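# Push cart through self-closing door, park with paper loaded

## Task

Move the utility cart through the self-closing door into the other room and park it in the yellow-taped bay so that all four wheels sit fully inside the tape and none touches it. Put the case of copy paper in the cart's top tray with no part overhanging its edges. Leave the door closed. Either robot or both may be used. Any robot that falls over or is left leaning means failure.

## Robot and tools

ROBOTS. There are two identical robots, r1 and r2, each a Hello Robot Stretch 4. Each has an omni-wheel base, a lift on a vertical mast, an arm that telescopes forward, a wrist with yaw, pitch and roll, and a two-finger gripper. Each is about 1.6 m tall, and its base rim lies within 0.23 m of its base-frame origin. They do not wait for one another. The same base command can produce travel that differs by up to about 3 cm per metre between them, which matters if both hold one load. A forceful press between robots, including one gripper closing on the other's fingers, ends the scene in failure. A base already touching the other robot presses hard after even millimetres more. Objects touching robots do not count. Loose objects may occasionally get a small push from outside.

FRAMES. Distances are in metres, angles in radians. Base frame: origin on the floor under the base centre, x forward, y left, z up. hand_pose is in this frame, a point between the open fingertips, and may be slightly wrong. The odometry frame is the base frame at scene start. base_odometry comes from wheel turns only, so slip counts as travel; its heading runs -3.142 to 3.142, left positive. Each robot reports only in its own frames, so the robots' positions relative to each other come only from camera images, lidar_m and wrist_depth_mm.

move. Arguments: r1, r2, cameras, blocking. blocking must be false or the call is refused; the call returns in about 0.5 s while motion continues. A robot left out receives nothing new. Inside r1 or r2: base and/or joints, plus optional speeds, pace, contact_limits; or end_of_arm alone with the value "enable_torque", which re-powers a wrist or gripper motor that shut off.
base is a relative offset from where the base last reported itself, in that robot's own base frame: translate_m (forward positive, -2 to 2), strafe_m (left positive, -2 to 2), rotate_rad (counter-clockwise positive, -3.2 to 3.2). translate_m and strafe_m may be combined into one straight diagonal drive with no turning; rotate_rad goes alone.
joints are absolute targets by name: lift_m 0 to 1.2 (±0.004); arm_m 0 to 0.55 (±0.004); wrist_yaw_rad -1.134 to 4.276 (0 ahead, positive left, 3.14 folded back, above 3.4 the arm may obstruct); wrist_pitch_rad -1.117 to 4.259 (0 level, 1.57 pointing down); wrist_roll_rad -1.117 to 4.259 (0 fingers level, positive clockwise seen from behind); gripper_m -0.038 to 0.141, the fingertip gap, with a fixed bias up to 0.015 (at -0.02 or below the fingers squeeze each other). Wrist tolerances are ±0.02. A joint target out of range is clipped and reported; any other bad value is refused; an unknown key makes the call invalid.
pace: "slow", "default", "fast" or "max". Base tops 0.1/0.3/0.4/0.6 m/s and 1/2/3/4 rad/s; lift 0.15/0.3/0.4/0.5 m/s; arm 0.1/0.4/0.6/0.7 m/s; wrist 1.82 rad/s always. A raised lift (over 0.2) slows the base, down to 0.3 m/s and 1 rad/s at 1.2. speeds gives per-joint top speeds (not gripper_m), up to the max pace value.
contact_limits: 0 (lightest) to 1 for arm_m, lift_m, translate_m, strafe_m, rotate_rad, placed beside its own command; default 0.5. A base limit persists until the next action naming base. arm_m needs a firm push (15 to 40 N) even at 0; for a gentle touch use 0 and aim 1 to 3 mm past contact. Lifting a gripped load needs lift_m limit at least 0.15 for 1 kg, 0.3 for 2 kg.
A new move replaces only the targets it names; other motions keep running. An action lasts at most 15 s; a move times out at 14 s. Joints or bases not re-commanded may still push toward old targets.

OTHER TOOLS. wait(seconds 0 to 10, cameras) returns full state, returning early once a commanded robot comes to rest; wait(0) shows an "earlier move" line. stop(cameras) brakes all running motions and re-brakes wheels left slack; its "stop:" line says if they hold. zoom_image(camera, region [x0,y0,x1,y1] pixels, at most 504 by 504) enlarges part of the newest image from that camera. finished_scene(scene) ends the current scene irreversibly; the goal must then hold with no robot help. Camera names: r1_head_camera, r1_head_left_camera, r1_head_right_camera, r1_wrist_camera, the same four for r2, or "all"; [] gives none.

RESULTS. The "move" line gives each moved robot "done" or its worst status. Status words: moving, done (wheels turned as commanded, even with slip), off_target, contact_stop (blocked part goes slack), time_out (target dropped), limit_stop_at_own_body, limit_stop_at_tilt (lean over 6 degrees; lift, arm, wheels go slack), torque_fault. An unplanned stop, a refused call, or a refused move/wait skips the rest of that reply's move, wait and finished_scene calls. Robots not commanded appear under "as last shown" with "not commanded". on_its_own reports slack, held or off joints ("held at" is the target) and unusual servo current. lidar_m: 12 distances, sector 1 straight ahead then counter-clockwise (4 left, 7 behind, 10 right); "-" is nothing or nearer than 0.25 m; sees about 0.15 m up to robot height, misses glass and thin legs. wrist_depth_mm: a 7x7 grid in mm, 100 to 2000, "-" for unknown. turned_by_wheels versus turned_by_imu differing over 0.1 rad in a move suggests a hit or slip. base_tilt in degrees (forward, right), biased up to 3. motor_effort in percent with peak in brackets; servo_current in mA for wrist and gripper, ±30 at rest. The simulation keeps running while the operator thinks.

CAUTIONS. To grip, command gripper_m more than 0.015 below the object width; about 0.06 below resists tugging; a rise in gripper servo_current confirms a squeeze. Self-collision risk: gripper over the base with lift_m under about 0.2 (0.45 pointing down), pitch below -0.2 with roll outside -0.4 to 4, or yaw plus pitch below about -1.1; with the wrist folded back small tilts or rolls can stop it. With more than 1 kg held and arm_m over 0.2, turning, driving or stopping fast can tip the robot, as can hard steady pushing with a high gripper. Avoid drops, slams, hard hits on fixed or heavy objects, and letting things fall far.

Each tool is called after "Request:" as name(argument=value, ...) on one line, values as JSON.

## Session

Request:
move(blocking=false)

Scene clock: 0.00 s.
r1.base_odometry: x=+0.000 y=+0.000 heading=+0.000
r1.turned_by_wheels: +0.000
r1.turned_by_imu: +0.000
r1.base_tilt: forward=-1.6 right=+1.3
r1.lidar_m: 1.92 2.25 3.81 1.93 0.97 0.84 0.83 0.93 0.77 0.76 0.93 1.59
r1.base_status: not commanded
r1.joint_positions: lift_m=+0.127 arm_m=+0.000 wrist_yaw_rad=+3.089 wrist_pitch_rad=+0.002 wrist_roll_rad=+0.000 gripper_m=+0.056
r1.joint_status: not commanded
r1.measured_speeds: all 0
r1.motor_effort: lift_m=+20 arm_m=-4 wheel_0=+0 wheel_1=+1 wheel_2=+1
r1.servo_current: wrist_yaw_rad=39 wrist_pitch_rad=46 wrist_roll_rad=65 gripper_m=39
r1.hand_pose: x=-0.1125 y=+0.1024 z=+0.3046 quat_wxyz=(+0.026, -0.001, +0.000, +1.000) (m; r1's base frame)
r1.wrist_depth_mm: 137 138 - - - - - / 113 139 - - - - - / 117 140 224 - - - - / 137 161 - - - - - / - - - - - - - / - - 191 - 187 - - / 842 759 750 788 788 732 768
r2.base_odometry: x=+0.000 y=+0.000 heading=+0.000
r2.turned_by_wheels: +0.000
r2.turned_by_imu: +0.000
r2.base_tilt: forward=-0.6 right=+0.1
r2.lidar_m: 2.02 1.45 1.40 1.49 2.01 2.22 2.34 3.17 1.60 3.62 2.59 2.46
r2.base_status: not commanded
r2.joint_positions: lift_m=+0.295 arm_m=+0.000 wrist_yaw_rad=+3.133 wrist_pitch_rad=+0.002 wrist_roll_rad=+0.000 gripper_m=+0.056
r2.joint_status: not commanded
r2.measured_speeds: all 0
r2.motor_effort: lift_m=+18 arm_m=-4 wheel_0=+0 wheel_1=-1 wheel_2=+0
r2.servo_current: wrist_yaw_rad=46 wrist_pitch_rad=39 wrist_roll_rad=46 gripper_m=59
r2.hand_pose: x=-0.1167 y=+0.0898 z=+0.4727 quat_wxyz=(+0.004, -0.001, +0.000, +1.000) (m; r2's base frame)
r2.wrist_depth_mm: - 140 - - - - - / - 126 150 - - - - / - 130 185 - - - - / 144 143 272 - - - - / 229 - - - - - - / 226 1576 196 1576 190 1618 1464 / 226 1060 1138 - - 1025 1060
pictures: r1_head_camera, r1_head_left_camera, r1_head_right_camera, r1_wrist_camera, r2_head_camera, r2_head_left_camera, r2_head_right_camera, r2_wrist_camera
Images, in order (width x height): r1_head_camera 420x560, r1_head_left_camera 420x672, r1_head_right_camera 420x672, r1_wrist_camera 616x392, r2_head_camera 420x560, r2_head_left_camera 420x672, r2_head_right_camera 420x672, r2_wrist_camera 616x392.

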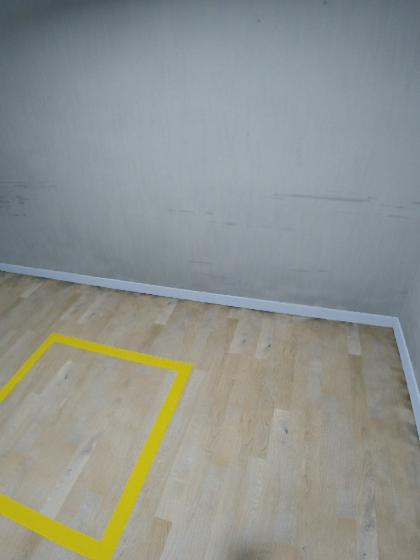

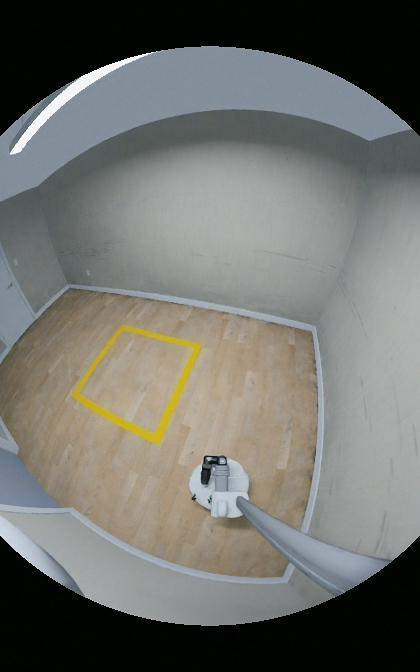

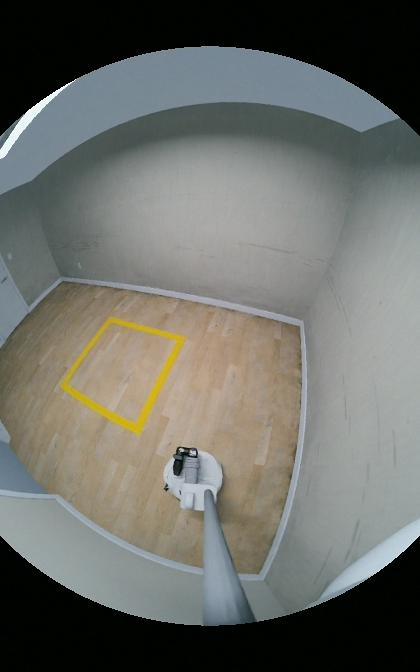

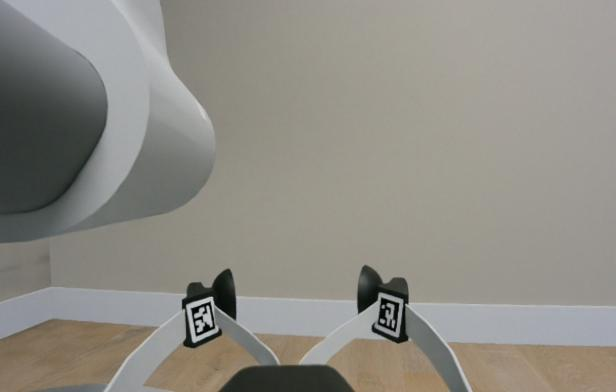

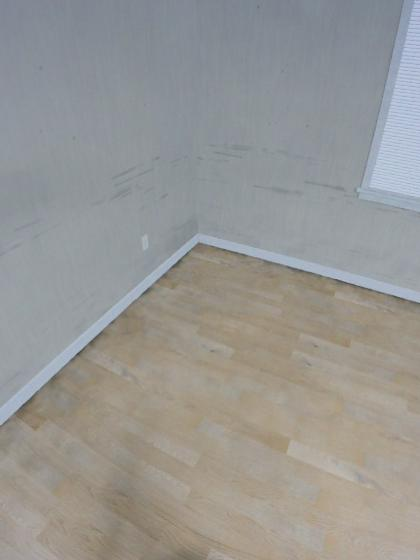

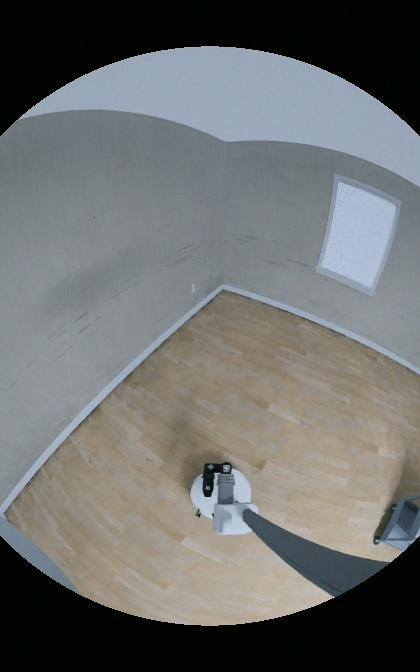

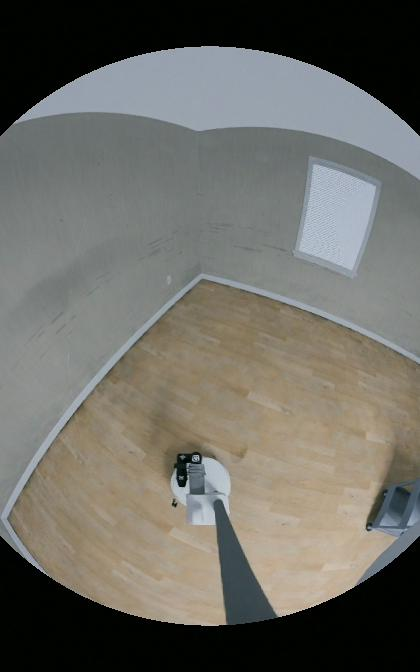

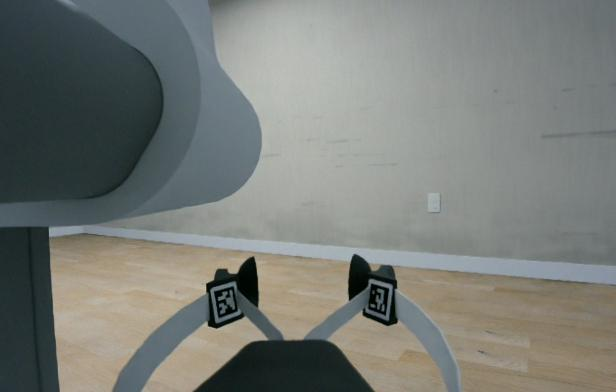

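Request:
move(blocking=false, r1={"base":{"rotate_rad":1.0}}, r2={"base":{"rotate_rad":-1.4}}, cameras=[])

Request:
wait(seconds=1.5, cameras=["r1_head_camera","r1_head_left_camera","r1_head_right_camera","r2_head_camera","r2_head_left_camera","r2_head_right_camera"])

Scene clock: 4.13 s.
move: r1 moving; r2 moving
r1.base_odometry: x=+0.000 y=+0.000 heading=+0.252
r1.turned_by_wheels: +0.252
r1.turned_by_imu: +0.252
r1.base_tilt: forward=-1.6 right=+1.3
r1.lidar_m: 2.00 2.72 3.70 1.22 0.88 0.82 0.86 0.81 0.80 0.81 1.09 1.94
r1.base_status: rotate_rad moving
r1.joint_positions: lift_m=+0.127 arm_m=+0.000 wrist_yaw_rad=+3.089 wrist_pitch_rad=+0.002 wrist_roll_rad=+0.000 gripper_m=+0.056
r1.joint_status: not commanded
r1.measured_speeds: translate_m=-0.001 strafe_m=-0.001 rotate_rad=+0.980 lift_m=+0.000 arm_m=+0.000 wrist_yaw_rad=+0.000 wrist_pitch_rad=+0.000 wrist_roll_rad=+0.000
r1.motor_effort: lift_m=+20(20) arm_m=-4(4) wheel_0=-7(10) wheel_1=-8(10) wheel_2=-7(8)
r1.servo_current: wrist_yaw_rad=39(52) wrist_pitch_rad=52(52) wrist_roll_rad=52(59) gripper_m=39(46)
r1.hand_pose: x=-0.1125 y=+0.1024 z=+0.3046 quat_wxyz=(+0.026, -0.001, +0.000, +1.000) (m; r1's base frame)
r1.wrist_depth_mm: 136 138 - - - - - / 113 139 - - - - - / 114 140 225 - - - - / 137 160 - - - - - / - - - - - - - / - 1078 190 - 188 - - / 809 759 759 798 750 707 723
r2.base_odometry: x=+0.000 y=+0.000 heading=-0.252
r2.turned_by_wheels: -0.252
r2.turned_by_imu: -0.244
r2.base_tilt: forward=-0.7 right=+0.0
r2.lidar_m: 2.50 1.64 1.39 1.41 1.64 2.25 2.22 2.64 1.62 1.64 2.90 2.46
r2.base_status: rotate_rad moving
r2.joint_positions: lift_m=+0.295 arm_m=+0.000 wrist_yaw_rad=+3.133 wrist_pitch_rad=+0.002 wrist_roll_rad=+0.000 gripper_m=+0.056
r2.joint_status: not commanded
r2.measured_speeds: translate_m=+0.000 strafe_m=+0.000 rotate_rad=-0.974 lift_m=+0.000 arm_m=+0.000 wrist_yaw_rad=+0.000 wrist_pitch_rad=+0.000 wrist_roll_rad=+0.000
r2.motor_effort: lift_m=+18(18) arm_m=-4(4) wheel_0=+4(11) wheel_1=+11(11) wheel_2=+9(10)
r2.servo_current: wrist_yaw_rad=46(52) wrist_pitch_rad=39(46) wrist_roll_rad=52(52) gripper_m=52(52)
r2.hand_pose: x=-0.1167 y=+0.0898 z=+0.4727 quat_wxyz=(+0.004, -0.001, +0.000, +1.000) (m; r2's base frame)
r2.wrist_depth_mm: - 140 - - - - - / - 127 150 - - - - / - 130 185 - - - - / 144 143 272 - - - - / 229 - - - - - - / 227 1576 196 1576 190 1576 1464 / 225 1042 1160 - - 1042 1060
pictures: none
No camera images: "cameras" was empty.

Scene clock: 5.33 s.
earlier move: r1 done; r2 moving
r1.base_odometry: x=+0.000 y=+0.000 heading=+1.000
r1.turned_by_wheels: +0.748
r1.turned_by_imu: +0.752
r1.base_tilt: forward=-1.6 right=+1.3
r1.lidar_m: 3.49 2.14 1.04 0.85 0.82 0.94 0.78 0.78 0.89 1.48 1.92 2.15
r1.base_status: done
r1.joint_positions: lift_m=+0.127 arm_m=+0.000 wrist_yaw_rad=+3.089 wrist_pitch_rad=+0.002 wrist_roll_rad=+0.000 gripper_m=+0.056
r1.joint_status: not commanded
r1.measured_speeds: all 0
r1.motor_effort: lift_m=+20(20) arm_m=-4(4) wheel_0=-3(10) wheel_1=-1(10) wheel_2=-1(8)
r1.servo_current: wrist_yaw_rad=52(65) wrist_pitch_rad=46(52) wrist_roll_rad=39(65) gripper_m=46(46)
r1.hand_pose: x=-0.1125 y=+0.1024 z=+0.3046 quat_wxyz=(+0.026, -0.001, +0.000, +1.000) (m; r1's base frame)
r1.wrist_depth_mm: 136 139 - - - - - / 114 139 - - - - - / 118 139 229 - - - - / 137 162 - - - - - / - - - - - - - / - - 191 - 188 - - / 750 163 750 809 798 778 778
r2.base_odometry: x=+0.000 y=+0.000 heading=-1.399
r2.turned_by_wheels: -1.148
r2.turned_by_imu: -1.117
r2.base_tilt: forward=-0.7 right=+0.0
r2.lidar_m: 3.10 2.49 2.51 1.73 1.42 1.40 1.60 2.26 2.22 2.49 2.06 1.61
r2.base_status: rotate_rad moving
r2.joint_positions: lift_m=+0.295 arm_m=+0.000 wrist_yaw_rad=+3.133 wrist_pitch_rad=+0.002 wrist_roll_rad=+0.000 gripper_m=+0.056
r2.joint_status: not commanded
r2.measured_speeds: all 0
r2.motor_effort: lift_m=+18(18) arm_m=-4(4) wheel_0=+4(12) wheel_1=+4(11) wheel_2=+4(11)
r2.servo_current: wrist_yaw_rad=39(59) wrist_pitch_rad=39(46) wrist_roll_rad=39(52) gripper_m=46(59)
r2.hand_pose: x=-0.1167 y=+0.0898 z=+0.4727 quat_wxyz=(+0.004, -0.001, +0.000, +1.000) (m; r2's base frame)
r2.wrist_depth_mm: - 141 - - - - - / - 126 151 - - - - / - 129 185 - - - - / 144 144 265 - - - - / 229 - - - - - - / 227 1576 195 1430 190 - - / 226 1060 1160 - - 1025 1025
wait: 1.20 of 1.5 s (r1 has come to rest)
pictures: r1_head_camera, r1_head_left_camera, r1_head_right_camera, r2_head_camera, r2_head_left_camera, r2_head_right_camera
Images, in order (width x height): r1_head_camera 420x560, r1_head_left_camera 420x672, r1_head_right_camera 420x672, r2_head_camera 420x560, r2_head_left_camera 420x672, r2_head_right_camera 420x672.

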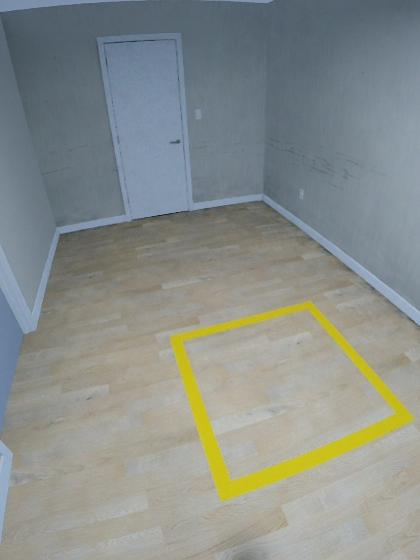

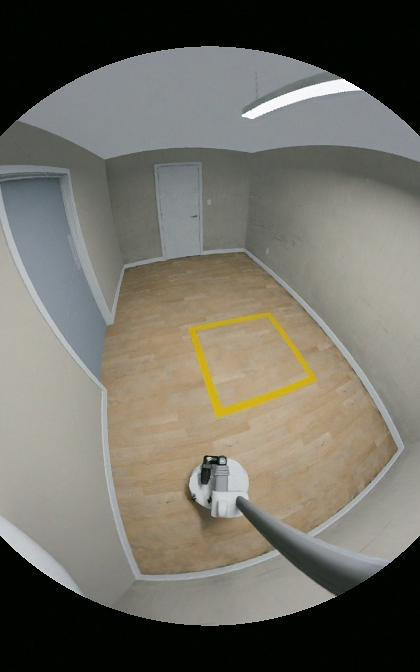

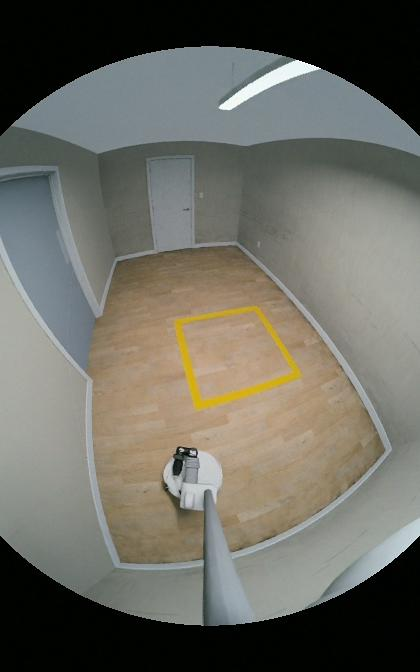

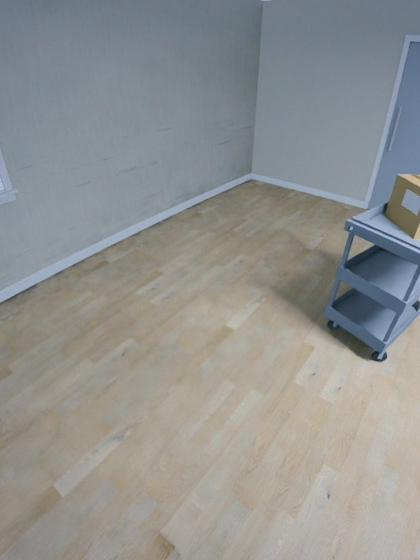

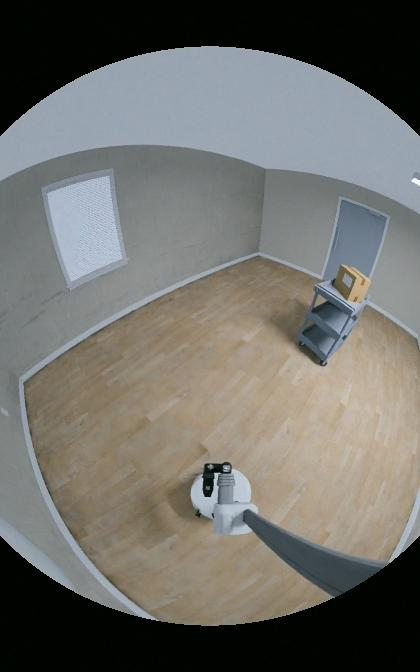

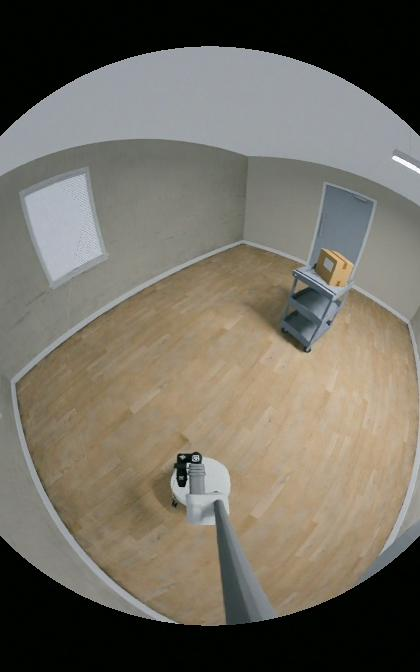

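Request:
zoom_image(camera="r2_head_left_camera", region=[270, 170, 420, 380])

Request:
zoom_image(camera="r1_head_left_camera", region=[0, 150, 140, 400])

Request:
move(blocking=false, r1={"base":{"rotate_rad":1.0},"pace":"fast"}, r2={"base":{"rotate_rad":-0.5}}, cameras=[])

Request:
wait(seconds=2, cameras=["r1_head_camera","r1_head_left_camera","r2_head_camera","r2_head_left_camera","r2_head_right_camera"])

Scaled by 2.400 from the camera's 420x672 image, which has a finer 600x960 frame.

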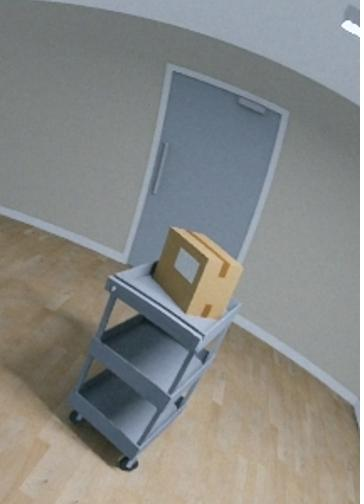

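Scaled by 2.016 from the camera's 420x672 image, which has a finer 600x960 frame.

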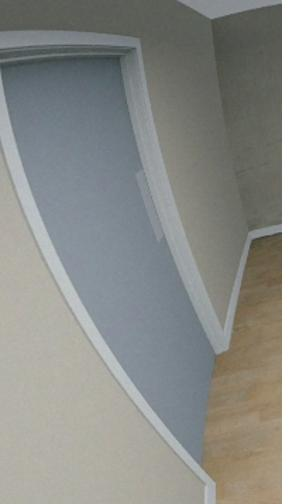

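Scene clock: 12.63 s.
earlier move: r2 done
move: r1 moving; r2 moving
r1.base_odometry: x=+0.000 y=+0.000 heading=+1.378
r1.turned_by_wheels: +0.379
r1.turned_by_imu: +0.379
r1.base_tilt: forward=-1.6 right=+1.3
r1.lidar_m: 2.84 1.17 0.88 0.84 0.90 0.81 0.78 0.80 1.19 1.93 2.05 2.92
r1.base_status: rotate_rad moving
r1.joint_positions: lift_m=+0.127 arm_m=+0.000 wrist_yaw_rad=+3.089 wrist_pitch_rad=+0.002 wrist_roll_rad=+0.000 gripper_m=+0.056
r1.joint_status: not commanded
r1.measured_speeds: translate_m=+0.000 strafe_m=+0.002 rotate_rad=+1.461 lift_m=+0.000 arm_m=+0.000 wrist_yaw_rad=+0.000 wrist_pitch_rad=+0.000 wrist_roll_rad=+0.000
r1.motor_effort: lift_m=+20(20) arm_m=-4(4) wheel_0=-9(10) wheel_1=-7(9) wheel_2=-9(10)
r1.servo_current: wrist_yaw_rad=59(59) wrist_pitch_rad=46(46) wrist_roll_rad=46(65) gripper_m=39(52)
r1.hand_pose: x=-0.1125 y=+0.1024 z=+0.3046 quat_wxyz=(+0.026, -0.001, +0.000, +1.000) (m; r1's base frame)
r1.wrist_depth_mm: 136 138 - - - - - / 113 139 - - - - - / 117 139 229 - - - - / 137 162 - - - - - / - - - - - - - / - - 190 - 187 - - / 788 707 750 143 788 768 820
r2.base_odometry: x=+0.000 y=+0.000 heading=-1.651
r2.turned_by_wheels: -0.252
r2.turned_by_imu: -0.244
r2.base_tilt: forward=-0.7 right=+0.0
r2.lidar_m: 1.75 2.70 2.50 2.18 1.49 1.40 1.44 1.92 2.22 2.26 2.95 1.62
r2.base_status: rotate_rad moving
r2.joint_positions: lift_m=+0.295 arm_m=+0.000 wrist_yaw_rad=+3.133 wrist_pitch_rad=+0.002 wrist_roll_rad=+0.000 gripper_m=+0.056
r2.joint_status: not commanded
r2.measured_speeds: translate_m=-0.001 strafe_m=+0.000 rotate_rad=-0.976 lift_m=+0.000 arm_m=+0.000 wrist_yaw_rad=+0.000 wrist_pitch_rad=+0.000 wrist_roll_rad=+0.000
r2.motor_effort: lift_m=+18(18) arm_m=-4(4) wheel_0=+8(9) wheel_1=+10(10) wheel_2=+10(10)
r2.servo_current: wrist_yaw_rad=39(65) wrist_pitch_rad=39(46) wrist_roll_rad=39(52) gripper_m=46(52)
r2.hand_pose: x=-0.1167 y=+0.0898 z=+0.4727 quat_wxyz=(+0.004, -0.001, +0.000, +1.000) (m; r2's base frame)
r2.wrist_depth_mm: - 141 - - - - - / - 127 142 - - - - / - 129 185 - - - - / 144 144 226 - - - - / 230 - - - - - - / 227 1576 196 1336 191 - - / 227 1060 1160 - - 1025 1025
pictures: none
No camera images: "cameras" was empty.

Scene clock: 13.43 s.
earlier move: r1 moving; r2 done
r1.base_odometry: x=+0.000 y=+0.000 heading=+1.999
r1.turned_by_wheels: +0.621
r1.turned_by_imu: +0.625
r1.base_tilt: forward=-1.6 right=+1.3
r1.lidar_m: 1.07 0.86 0.84 0.91 0.77 0.78 0.84 1.33 1.94 2.15 3.29 2.25
r1.base_status: rotate_rad moving
r1.joint_positions: lift_m=+0.127 arm_m=+0.000 wrist_yaw_rad=+3.089 wrist_pitch_rad=+0.002 wrist_roll_rad=+0.000 gripper_m=+0.056
r1.joint_status: not commanded
r1.measured_speeds: all 0
r1.motor_effort: lift_m=+20(20) arm_m=-4(4) wheel_0=-2(11) wheel_1=+1(10) wheel_2=+0(10)
r1.servo_current: wrist_yaw_rad=39(72) wrist_pitch_rad=39(46) wrist_roll_rad=52(65) gripper_m=39(52)
r1.hand_pose: x=-0.1125 y=+0.1024 z=+0.3046 quat_wxyz=(+0.026, -0.001, +0.000, +1.000) (m; r1's base frame)
r1.wrist_depth_mm: 136 139 - - - - - / 113 139 - - - - - / 117 140 228 - - - - / 137 162 - - - - - / 1661 - - - - - - / 1182 1160 190 - 187 - - / 854 741 750 798 741 - -
r2.base_odometry: x=+0.000 y=+0.000 heading=-1.898
r2.turned_by_wheels: -0.247
r2.turned_by_imu: -0.241
r2.base_tilt: forward=-0.7 right=+0.0
r2.lidar_m: 1.61 3.05 2.50 2.48 1.70 1.40 1.39 1.62 2.25 2.21 2.51 1.79
r2.base_status: done
r2.joint_positions: lift_m=+0.295 arm_m=+0.000 wrist_yaw_rad=+3.133 wrist_pitch_rad=+0.002 wrist_roll_rad=+0.000 gripper_m=+0.056
r2.joint_status: not commanded
r2.measured_speeds: all 0
r2.motor_effort: lift_m=+18(18) arm_m=-4(4) wheel_0=+4(9) wheel_1=+2(10) wheel_2=+5(10)
r2.servo_current: wrist_yaw_rad=46(65) wrist_pitch_rad=33(46) wrist_roll_rad=52(59) gripper_m=46(52)
r2.hand_pose: x=-0.1167 y=+0.0898 z=+0.4727 quat_wxyz=(+0.004, -0.001, +0.000, +1.000) (m; r2's base frame)
r2.wrist_depth_mm: - 140 - - - - - / - 126 142 - - - - / - 130 185 - - - - / 144 144 207 - - - - / 220 - - - - - - / 226 1430 192 171 190 - - / 226 1078 1160 - - 1025 1060
wait: 0.80 of 2 s (r2 has come to rest)
pictures: r1_head_camera, r1_head_left_camera, r2_head_camera, r2_head_left_camera, r2_head_right_camera
Images, in order (width x height): r1_head_camera 420x560, r1_head_left_camera 420x672, r2_head_camera 420x560, r2_head_left_camera 420x672, r2_head_right_camera 420x672.

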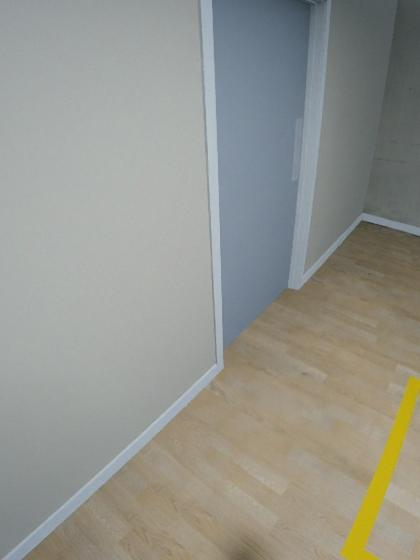

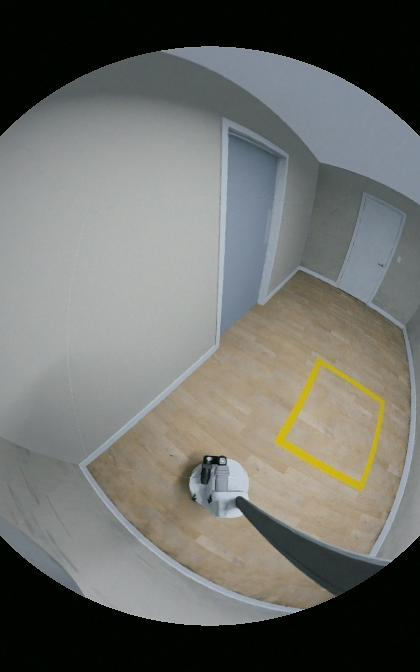

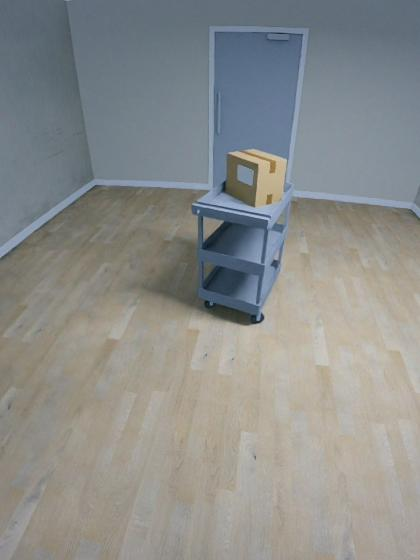

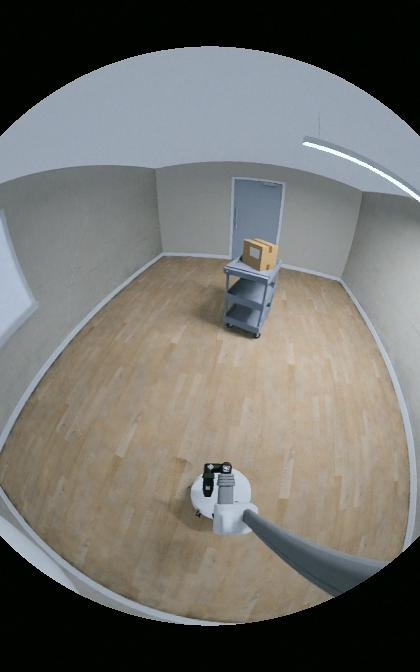

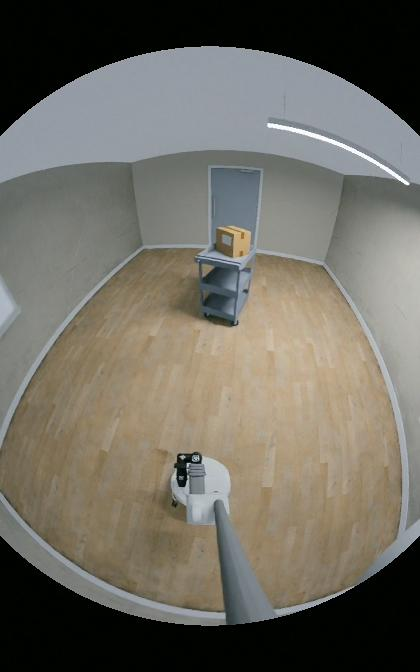

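Request:
move(blocking=false, r1={"base":{"rotate_rad":0.87},"joints":{"lift_m":0.85,"wrist_yaw_rad":0.0,"gripper_m":0.0}}, r2={"base":{"rotate_rad":1.38},"joints":{"lift_m":0.8}}, cameras=[])

Request:
wait(seconds=3, cameras=[])

Request:
wait(seconds=1, cameras=["r1_head_camera","r1_head_left_camera","r1_wrist_camera","r2_head_right_camera"])

Scene clock: 95.20 s.
earlier move: r1 done
move: r1 moving; r2 moving
r1.base_odometry: x=+0.000 y=+0.000 heading=+2.251
r1.turned_by_wheels: +0.252
r1.turned_by_imu: +0.253
r1.base_tilt: forward=-1.6 right=+1.2
r1.lidar_m: 0.94 0.85 0.86 0.87 0.76 0.77 1.01 1.94 1.98 2.47 3.93 1.55
r1.base_status: rotate_rad moving
r1.joint_positions: lift_m=+0.164 arm_m=+0.000 wrist_yaw_rad=+2.503 wrist_pitch_rad=+0.002 wrist_roll_rad=+0.000 gripper_m=+0.037
r1.joint_status: lift_m moving; wrist_yaw_rad moving; gripper_m moving
r1.measured_speeds: translate_m=+0.000 strafe_m=+0.002 rotate_rad=+0.969 lift_m=+0.146 arm_m=+0.000 wrist_yaw_rad=-1.820 wrist_pitch_rad=+0.000 wrist_roll_rad=+0.000
r1.motor_effort: lift_m=+26(27) arm_m=-4(4) wheel_0=-7(9) wheel_1=-5(7) wheel_2=-7(7)
r1.servo_current: wrist_yaw_rad=98(137) wrist_pitch_rad=39(52) wrist_roll_rad=46(65) gripper_m=104(104)
r1.hand_pose: x=-0.0084 y=+0.2422 z=+0.3421 quat_wxyz=(+0.314, -0.001, +0.000, +0.949) (m; r1's base frame)
r1.wrist_depth_mm: - - - - - - - / - - - - - - - / - - - - - - - / - - - - - - - / - - - - - - - / - - 190 - 186 - - / 917 809 778 138 152 - -
r2.base_odometry: x=+0.000 y=+0.000 heading=-1.648
r2.turned_by_wheels: +0.251
r2.turned_by_imu: +0.244
r2.base_tilt: forward=-0.7 right=+0.1
r2.lidar_m: 1.76 2.69 2.49 2.16 1.51 1.39 1.42 1.90 2.23 2.28 2.98 1.61
r2.base_status: rotate_rad moving
r2.joint_positions: lift_m=+0.333 arm_m=+0.000 wrist_yaw_rad=+3.133 wrist_pitch_rad=+0.002 wrist_roll_rad=+0.000 gripper_m=+0.056
r2.joint_status: lift_m moving
r2.measured_speeds: translate_m=-0.001 strafe_m=+0.000 rotate_rad=+0.977 lift_m=+0.146 arm_m=+0.000 wrist_yaw_rad=+0.000 wrist_pitch_rad=+0.000 wrist_roll_rad=+0.000
r2.motor_effort: lift_m=+24(24) arm_m=-4(4) wheel_0=-7(10) wheel_1=-11(11) wheel_2=-11(11)
r2.servo_current: wrist_yaw_rad=46(52) wrist_pitch_rad=46(46) wrist_roll_rad=39(65) gripper_m=52(52)
r2.hand_pose: x=-0.1167 y=+0.0898 z=+0.5104 quat_wxyz=(+0.004, -0.001, +0.000, +1.000) (m; r2's base frame)
r2.wrist_depth_mm: - 140 - - - - - / - 127 142 - - - - / - 129 185 - - - - / 144 144 207 - - - - / 229 - - - - - - / 228 1708 195 171 191 - - / 225 1138 1138 - - 1118 1078
pictures: none
No camera images: "cameras" was empty.

Scene clock: 97.67 s.
earlier move: r1 moving; r2 done
r1.base_odometry: x=+0.000 y=+0.000 heading=+2.869
r1.turned_by_wheels: +0.618
r1.turned_by_imu: +0.621
r1.base_tilt: forward=-1.6 right=+1.2
r1.lidar_m: 0.84 0.88 0.82 0.77 0.81 1.08 1.91 2.02 2.71 3.94 1.28 0.89
r1.base_status: done
r1.joint_positions: lift_m=+0.820 arm_m=+0.000 wrist_yaw_rad=+0.003 wrist_pitch_rad=+0.002 wrist_roll_rad=+0.000 gripper_m=+0.001
r1.joint_status: lift_m moving; wrist_yaw_rad moving; the others done
r1.measured_speeds: translate_m=+0.000 strafe_m=+0.000 rotate_rad=+0.000 lift_m=+0.137 arm_m=+0.000 wrist_yaw_rad=+0.000 wrist_pitch_rad=+0.000 wrist_roll_rad=+0.000
r1.motor_effort: lift_m=+27(29) arm_m=-4(4) wheel_0=-2(9) wheel_1=-1(9) wheel_2=-1(8)
r1.servo_current: wrist_yaw_rad=72(137) wrist_pitch_rad=33(52) wrist_roll_rad=52(78) gripper_m=52(117)
r1.hand_pose: x=+0.4596 y=-0.0866 z=+0.9981 quat_wxyz=(+1.000, +0.000, +0.001, +0.001) (m; r1's base frame)
r1.wrist_depth_mm: - - - - - - - / - - - - - - - / - - - - - - - / - - - - - - - / - - - - - - - / - - 186 202 174 - - / - 132 158 145 135 - -
r2.base_odometry: x=+0.000 y=+0.000 heading=-0.519
r2.turned_by_wheels: +1.128
r2.turned_by_imu: +1.099
r2.base_tilt: forward=-0.7 right=+0.0
r2.lidar_m: 2.48 2.01 1.45 1.41 1.46 2.00 2.23 2.31 3.18 1.61 3.58 2.58
r2.base_status: done
r2.joint_positions: lift_m=+0.800 arm_m=+0.000 wrist_yaw_rad=+3.133 wrist_pitch_rad=+0.002 wrist_roll_rad=+0.000 gripper_m=+0.056
r2.joint_status: all done
r2.measured_speeds: all 0
r2.motor_effort: lift_m=+21(25) arm_m=-4(4) wheel_0=-3(11) wheel_1=-3(11) wheel_2=-5(13)
r2.servo_current: wrist_yaw_rad=46(59) wrist_pitch_rad=33(46) wrist_roll_rad=52(65) gripper_m=52(59)
r2.hand_pose: x=-0.1167 y=+0.0898 z=+0.9775 quat_wxyz=(+0.004, -0.001, +0.000, +1.000) (m; r2's base frame)
r2.wrist_depth_mm: - 140 - - - - - / - 126 150 - - - - / - 129 183 - - - - / 144 143 271 - - - - / 229 - - - - - - / 227 - 196 - 191 - - / 225 - - - - - 1921
wait: 2.47 of 3 s (r2 has come to rest)
pictures: none
No camera images: "cameras" was empty.

Scene clock: 98.40 s.
earlier move: r1 done
r1.base_odometry: x=+0.000 y=+0.000 heading=+2.869
r1.turned_by_wheels: +0.000
r1.turned_by_imu: +0.000
r1.base_tilt: forward=-1.6 right=+1.3
r1.lidar_m: 0.84 0.88 0.82 0.76 0.80 1.12 1.92 2.01 2.67 3.91 1.28 0.89
r1.base_status: done
r1.joint_positions: lift_m=+0.849 arm_m=+0.000 wrist_yaw_rad=+0.003 wrist_pitch_rad=+0.002 wrist_roll_rad=+0.000 gripper_m=+0.001
r1.joint_status: all done
r1.measured_speeds: all 0
r1.motor_effort: lift_m=+25(29) arm_m=-4(4) wheel_0=-2(9) wheel_1=-1(9) wheel_2=-1(8)
r1.servo_current: wrist_yaw_rad=46(137) wrist_pitch_rad=46(52) wrist_roll_rad=46(78) gripper_m=46(117)
r1.hand_pose: x=+0.4596 y=-0.0866 z=+1.0271 quat_wxyz=(+1.000, +0.000, +0.001, +0.001) (m; r1's base frame)
r1.wrist_depth_mm: - - - - - - - / - - - - - - - / - - - - - - - / - - - - - - - / - - - - - - - / - - 187 203 174 - - / - 132 158 145 135 - -
r2.base_odometry: x=+0.000 y=+0.000 heading=-0.519
r2.turned_by_wheels: +0.000
r2.turned_by_imu: +0.000
r2.base_tilt: forward=-0.7 right=+0.1
r2.lidar_m: 2.48 2.00 1.45 1.41 1.46 2.04 2.21 2.31 3.17 1.63 3.57 2.57
r2.base_status: done
r2.joint_positions: lift_m=+0.800 arm_m=+0.000 wrist_yaw_rad=+3.133 wrist_pitch_rad=+0.002 wrist_roll_rad=+0.000 gripper_m=+0.056
r2.joint_status: all done
r2.measured_speeds: all 0
r2.motor_effort: lift_m=+21(25) arm_m=-4(4) wheel_0=-2(11) wheel_1=-4(11) wheel_2=-5(13)
r2.servo_current: wrist_yaw_rad=46(59) wrist_pitch_rad=46(46) wrist_roll_rad=52(65) gripper_m=52(59)
r2.hand_pose: x=-0.1167 y=+0.0898 z=+0.9775 quat_wxyz=(+0.004, -0.001, +0.000, +1.000) (m; r2's base frame)
r2.wrist_depth_mm: - 141 - - - - - / - 127 150 - - - - / - 129 184 - - - - / 144 144 272 - - - - / 229 - - - - - - / 226 - 196 - 191 - - / 224 - - - - - 1921
wait: 0.73 of 1 s (r1 has come to rest)
pictures: r1_head_camera, r1_head_left_camera, r1_wrist_camera, r2_head_right_camera
Images, in order (width x height): r1_head_camera 420x560, r1_head_left_camera 420x672, r1_wrist_camera 616x392, r2_head_right_camera 420x672.

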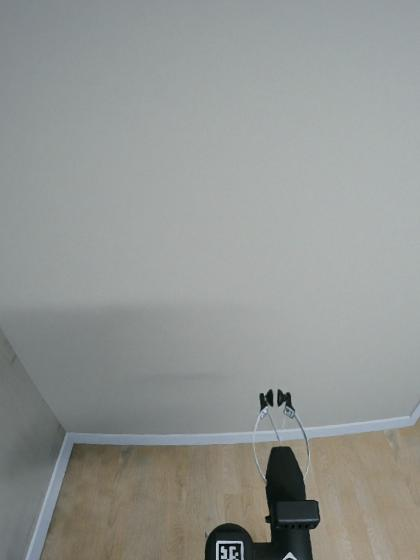

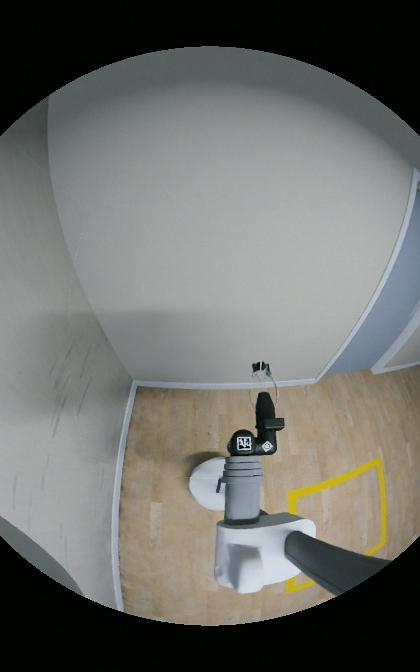

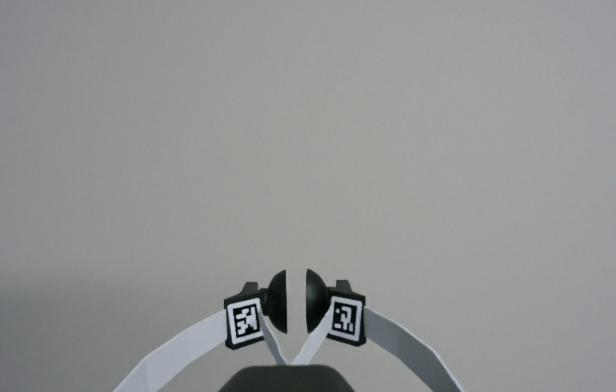

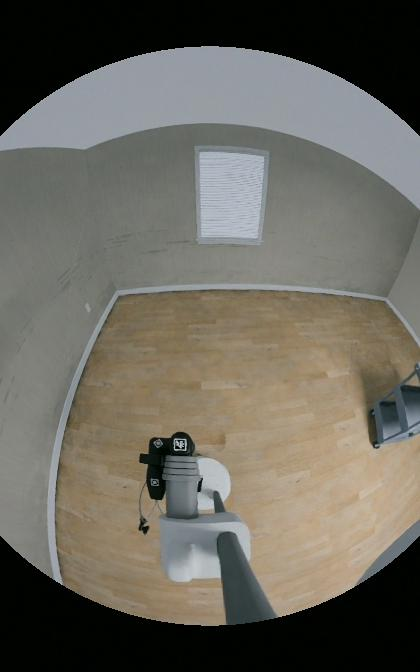

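Request:
move(blocking=false, r1={"base":{"strafe_m":-1.66}}, r2={"base":{"translate_m":-1.2,"strafe_m":-1.6}}, cameras=[])

Request:
wait(seconds=6, cameras=[])

Request:
wait(seconds=2, cameras=["r1_head_camera","r1_head_right_camera","r1_wrist_camera","r2_head_camera","r2_head_left_camera","r2_head_right_camera"])

Scene clock: 104.23 s.
move: r1 moving; r2 moving
r1.base_odometry: x=+0.010 y=+0.035 heading=+2.869
r1.turned_by_wheels: +0.000
r1.turned_by_imu: +0.000
r1.base_tilt: forward=-1.6 right=+1.3
r1.lidar_m: 0.83 0.87 0.86 0.79 0.84 1.15 1.93 1.99 2.67 3.89 1.29 0.89
r1.base_status: strafe_m moving
r1.joint_positions: lift_m=+0.849 arm_m=+0.000 wrist_yaw_rad=+0.003 wrist_pitch_rad=+0.002 wrist_roll_rad=+0.000 gripper_m=+0.001
r1.joint_status: not commanded
r1.measured_speeds: translate_m=-0.001 strafe_m=-0.141 rotate_rad=+0.004 lift_m=+0.000 arm_m=+0.000 wrist_yaw_rad=+0.000 wrist_pitch_rad=+0.000 wrist_roll_rad=+0.000
r1.motor_effort: lift_m=+25(25) arm_m=-4(4) wheel_0=+10(11) wheel_1=-10(10) wheel_2=-1(1)
r1.servo_current: wrist_yaw_rad=52(52) wrist_pitch_rad=33(46) wrist_roll_rad=65(72) gripper_m=46(52)
r1.hand_pose: x=+0.4596 y=-0.0866 z=+1.0271 quat_wxyz=(+1.000, +0.000, +0.001, +0.001) (m; r1's base frame)
r1.wrist_depth_mm: - - - - - - - / - - - - - - - / - - - - - - - / - - - - - - - / - - - - - - - / - - 186 203 175 - - / - 132 158 145 135 - -
r2.base_odometry: x=-0.029 y=-0.013 heading=-0.519
r2.turned_by_wheels: +0.000
r2.turned_by_imu: +0.001
r2.base_tilt: forward=-0.7 right=+0.1
r2.lidar_m: 2.50 2.03 1.50 1.41 1.50 2.08 2.21 2.27 3.19 1.60 3.60 2.59
r2.base_status: translate_m moving; strafe_m moving
r2.joint_positions: lift_m=+0.800 arm_m=+0.000 wrist_yaw_rad=+3.133 wrist_pitch_rad=+0.002 wrist_roll_rad=+0.000 gripper_m=+0.056
r2.joint_status: not commanded
r2.measured_speeds: translate_m=-0.071 strafe_m=-0.097 rotate_rad=+0.003 lift_m=+0.000 arm_m=+0.000 wrist_yaw_rad=+0.000 wrist_pitch_rad=+0.000 wrist_roll_rad=+0.000
r2.motor_effort: lift_m=+21(21) arm_m=-4(4) wheel_0=+3(8) wheel_1=-11(12) wheel_2=+9(10)
r2.servo_current: wrist_yaw_rad=46(52) wrist_pitch_rad=39(46) wrist_roll_rad=46(59) gripper_m=46(52)
r2.hand_pose: x=-0.1167 y=+0.0898 z=+0.9775 quat_wxyz=(+0.004, -0.001, +0.000, +1.000) (m; r2's base frame)
r2.wrist_depth_mm: - 140 - - - - - / - 126 151 - - - - / - 129 184 - - - - / 144 144 265 - - - - / 229 - - - - - - / 227 - 196 - 191 - - / 225 - - - - - 1921
pictures: none
No camera images: "cameras" was empty.

Scene clock: 110.23 s.
earlier move: r1 moving; r2 moving
r1.base_odometry: x=+0.447 y=+1.598 heading=+2.869
r1.turned_by_wheels: +0.000
r1.turned_by_imu: -0.012
r1.base_tilt: forward=-1.6 right=+1.3
r1.lidar_m: 0.99 1.03 1.28 2.41 2.48 1.97 1.85 1.87 2.41 2.27 1.39 1.02
r1.base_status: strafe_m moving
r1.joint_positions: lift_m=+0.849 arm_m=+0.000 wrist_yaw_rad=+0.003 wrist_pitch_rad=+0.002 wrist_roll_rad=+0.000 gripper_m=+0.001
r1.joint_status: not commanded
r1.measured_speeds: translate_m=+0.000 strafe_m=-0.025 rotate_rad=+0.000 lift_m=+0.000 arm_m=+0.000 wrist_yaw_rad=+0.000 wrist_pitch_rad=+0.000 wrist_roll_rad=+0.000
r1.motor_effort: lift_m=+25(25) arm_m=-4(4) wheel_0=-2(12) wheel_1=+0(11) wheel_2=+0(2)
r1.servo_current: wrist_yaw_rad=33(78) wrist_pitch_rad=39(52) wrist_roll_rad=59(72) gripper_m=52(52)
r1.hand_pose: x=+0.4596 y=-0.0866 z=+1.0271 quat_wxyz=(+1.000, +0.000, +0.001, +0.001) (m; r1's base frame)
r1.wrist_depth_mm: - - - - - 750 - / - - - - 788 750 - / - - - - 809 750 - / - - - - 798 750 - / - - - - 809 759 - / - - 186 202 181 759 - / - 132 158 145 145 - -
r2.base_odometry: x=-1.626 y=-0.704 heading=-0.519
r2.turned_by_wheels: +0.000
r2.turned_by_imu: -0.003
r2.base_tilt: forward=-0.7 right=+0.1
r2.lidar_m: 1.01 3.66 2.96 2.82 1.73 1.25 1.17 1.22 1.68 2.99 1.18 0.98
r2.base_status: translate_m moving; strafe_m moving
r2.joint_positions: lift_m=+0.800 arm_m=+0.000 wrist_yaw_rad=+3.133 wrist_pitch_rad=+0.002 wrist_roll_rad=+0.000 gripper_m=+0.056
r2.joint_status: not commanded
r2.measured_speeds: translate_m=-0.182 strafe_m=-0.240 rotate_rad=-0.004 lift_m=+0.000 arm_m=+0.000 wrist_yaw_rad=+0.000 wrist_pitch_rad=+0.000 wrist_roll_rad=+0.000
r2.motor_effort: lift_m=+21(21) arm_m=-4(4) wheel_0=+2(10) wheel_1=-7(13) wheel_2=+9(11)
r2.servo_current: wrist_yaw_rad=39(65) wrist_pitch_rad=46(52) wrist_roll_rad=46(65) gripper_m=52(59)
r2.hand_pose: x=-0.1167 y=+0.0898 z=+0.9775 quat_wxyz=(+0.004, -0.001, +0.000, +1.000) (m; r2's base frame)
r2.wrist_depth_mm: - 141 - - - - - / - 126 142 - - - - / - 130 185 - - - - / 144 143 217 - - - - / 220 - - - - - - / 220 - 190 - 187 - - / 225 - - - - - -
wait: 6.00 s; no rest
pictures: none
No camera images: "cameras" was empty.

Scene clock: 110.60 s.
earlier move: r1 done; r2 moving
r1.base_odometry: x=+0.447 y=+1.599 heading=+2.869
r1.turned_by_wheels: +0.000
r1.turned_by_imu: +0.000
r1.base_tilt: forward=-1.6 right=+1.3
r1.lidar_m: 1.00 1.02 1.26 2.39 2.49 1.95 1.84 1.94 2.42 2.27 1.38 1.01
r1.base_status: done
r1.joint_positions: lift_m=+0.849 arm_m=+0.000 wrist_yaw_rad=+0.003 wrist_pitch_rad=+0.002 wrist_roll_rad=+0.000 gripper_m=+0.001
r1.joint_status: not commanded
r1.measured_speeds: all 0
r1.motor_effort: lift_m=+25(25) arm_m=-4(4) wheel_0=+0(12) wheel_1=+1(11) wheel_2=+0(2)
r1.servo_current: wrist_yaw_rad=46(78) wrist_pitch_rad=39(52) wrist_roll_rad=46(72) gripper_m=46(52)
r1.hand_pose: x=+0.4596 y=-0.0866 z=+1.0271 quat_wxyz=(+1.000, +0.000, +0.001, +0.001) (m; r1's base frame)
r1.wrist_depth_mm: - - - - - 741 - / - - - - 798 750 - / - - - - 809 759 - / - - - - 788 750 - / - - - - 798 759 - / - - 186 203 181 768 - / - 132 158 145 145 - -
r2.base_odometry: x=-1.722 y=-0.746 heading=-0.519
r2.turned_by_wheels: +0.000
r2.turned_by_imu: +0.000
r2.base_tilt: forward=-0.7 right=+0.1
r2.lidar_m: 1.04 3.77 3.05 2.89 1.61 1.17 1.11 1.17 1.61 2.90 3.01 1.04
r2.base_status: translate_m moving; strafe_m moving
r2.joint_positions: lift_m=+0.800 arm_m=+0.000 wrist_yaw_rad=+3.133 wrist_pitch_rad=+0.002 wrist_roll_rad=+0.000 gripper_m=+0.056
r2.joint_status: not commanded
r2.measured_speeds: translate_m=-0.150 strafe_m=-0.200 rotate_rad=+0.000 lift_m=+0.000 arm_m=+0.000 wrist_yaw_rad=+0.000 wrist_pitch_rad=+0.000 wrist_roll_rad=+0.000
r2.motor_effort: lift_m=+21(21) arm_m=-4(4) wheel_0=+2(10) wheel_1=-4(13) wheel_2=+6(11)
r2.servo_current: wrist_yaw_rad=46(65) wrist_pitch_rad=39(52) wrist_roll_rad=39(65) gripper_m=52(59)
r2.hand_pose: x=-0.1167 y=+0.0898 z=+0.9775 quat_wxyz=(+0.004, -0.001, +0.000, +1.000) (m; r2's base frame)
r2.wrist_depth_mm: - 140 - - - - - / - 126 141 - - - - / - 129 183 - - - - / 144 143 216 - - - - / 219 - - - - - - / 220 - 190 - 188 - - / 224 - - - - - -
wait: 0.37 of 2 s (r1 has come to rest)
pictures: r1_head_camera, r1_head_right_camera, r1_wrist_camera, r2_head_camera, r2_head_left_camera, r2_head_right_camera
Images, in order (width x height): r1_head_camera 420x560, r1_head_right_camera 420x672, r1_wrist_camera 616x392, r2_head_camera 420x560, r2_head_left_camera 420x672, r2_head_right_camera 420x672.

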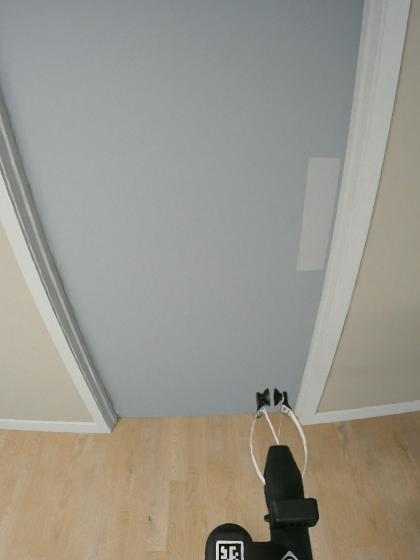

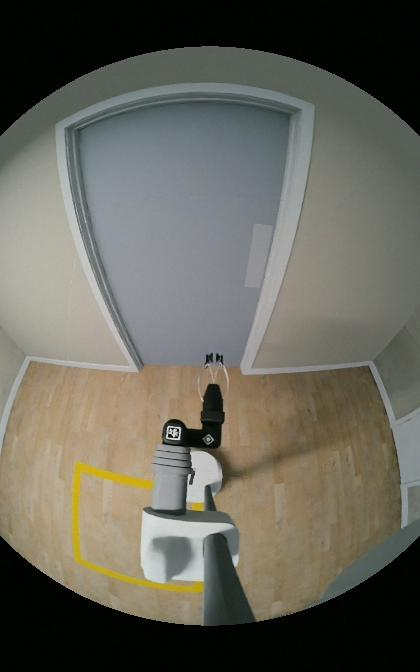

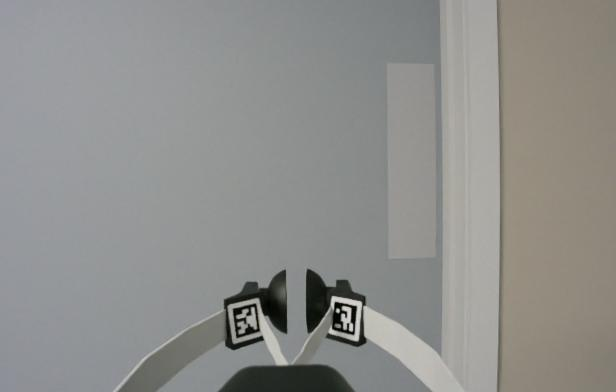

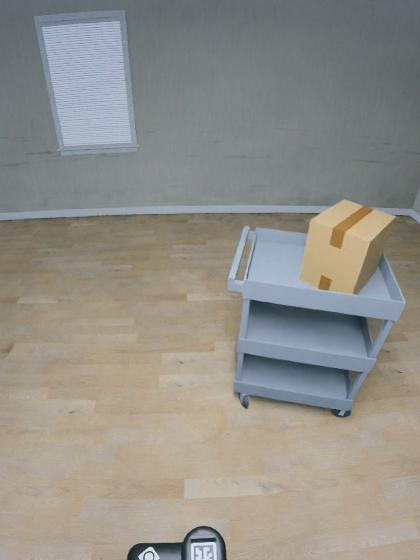

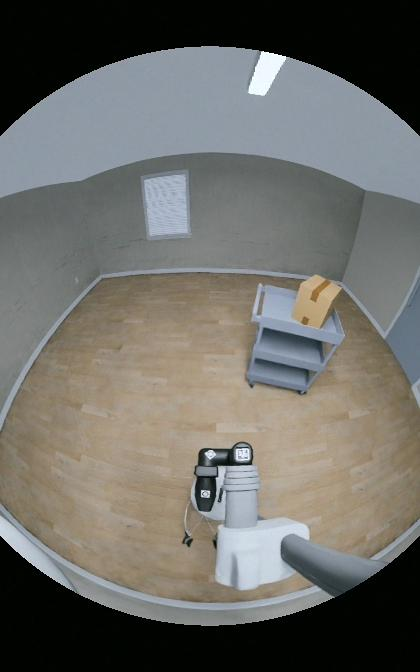

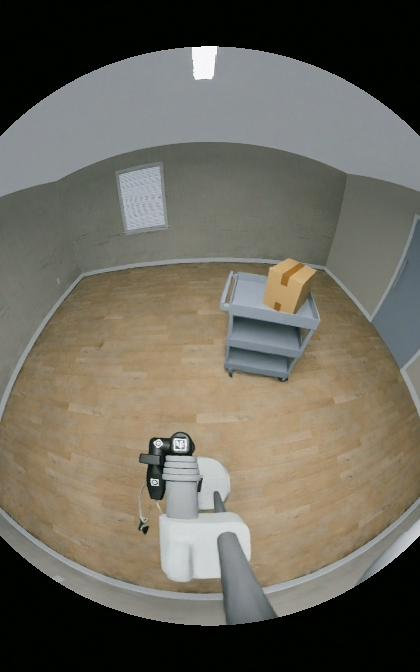

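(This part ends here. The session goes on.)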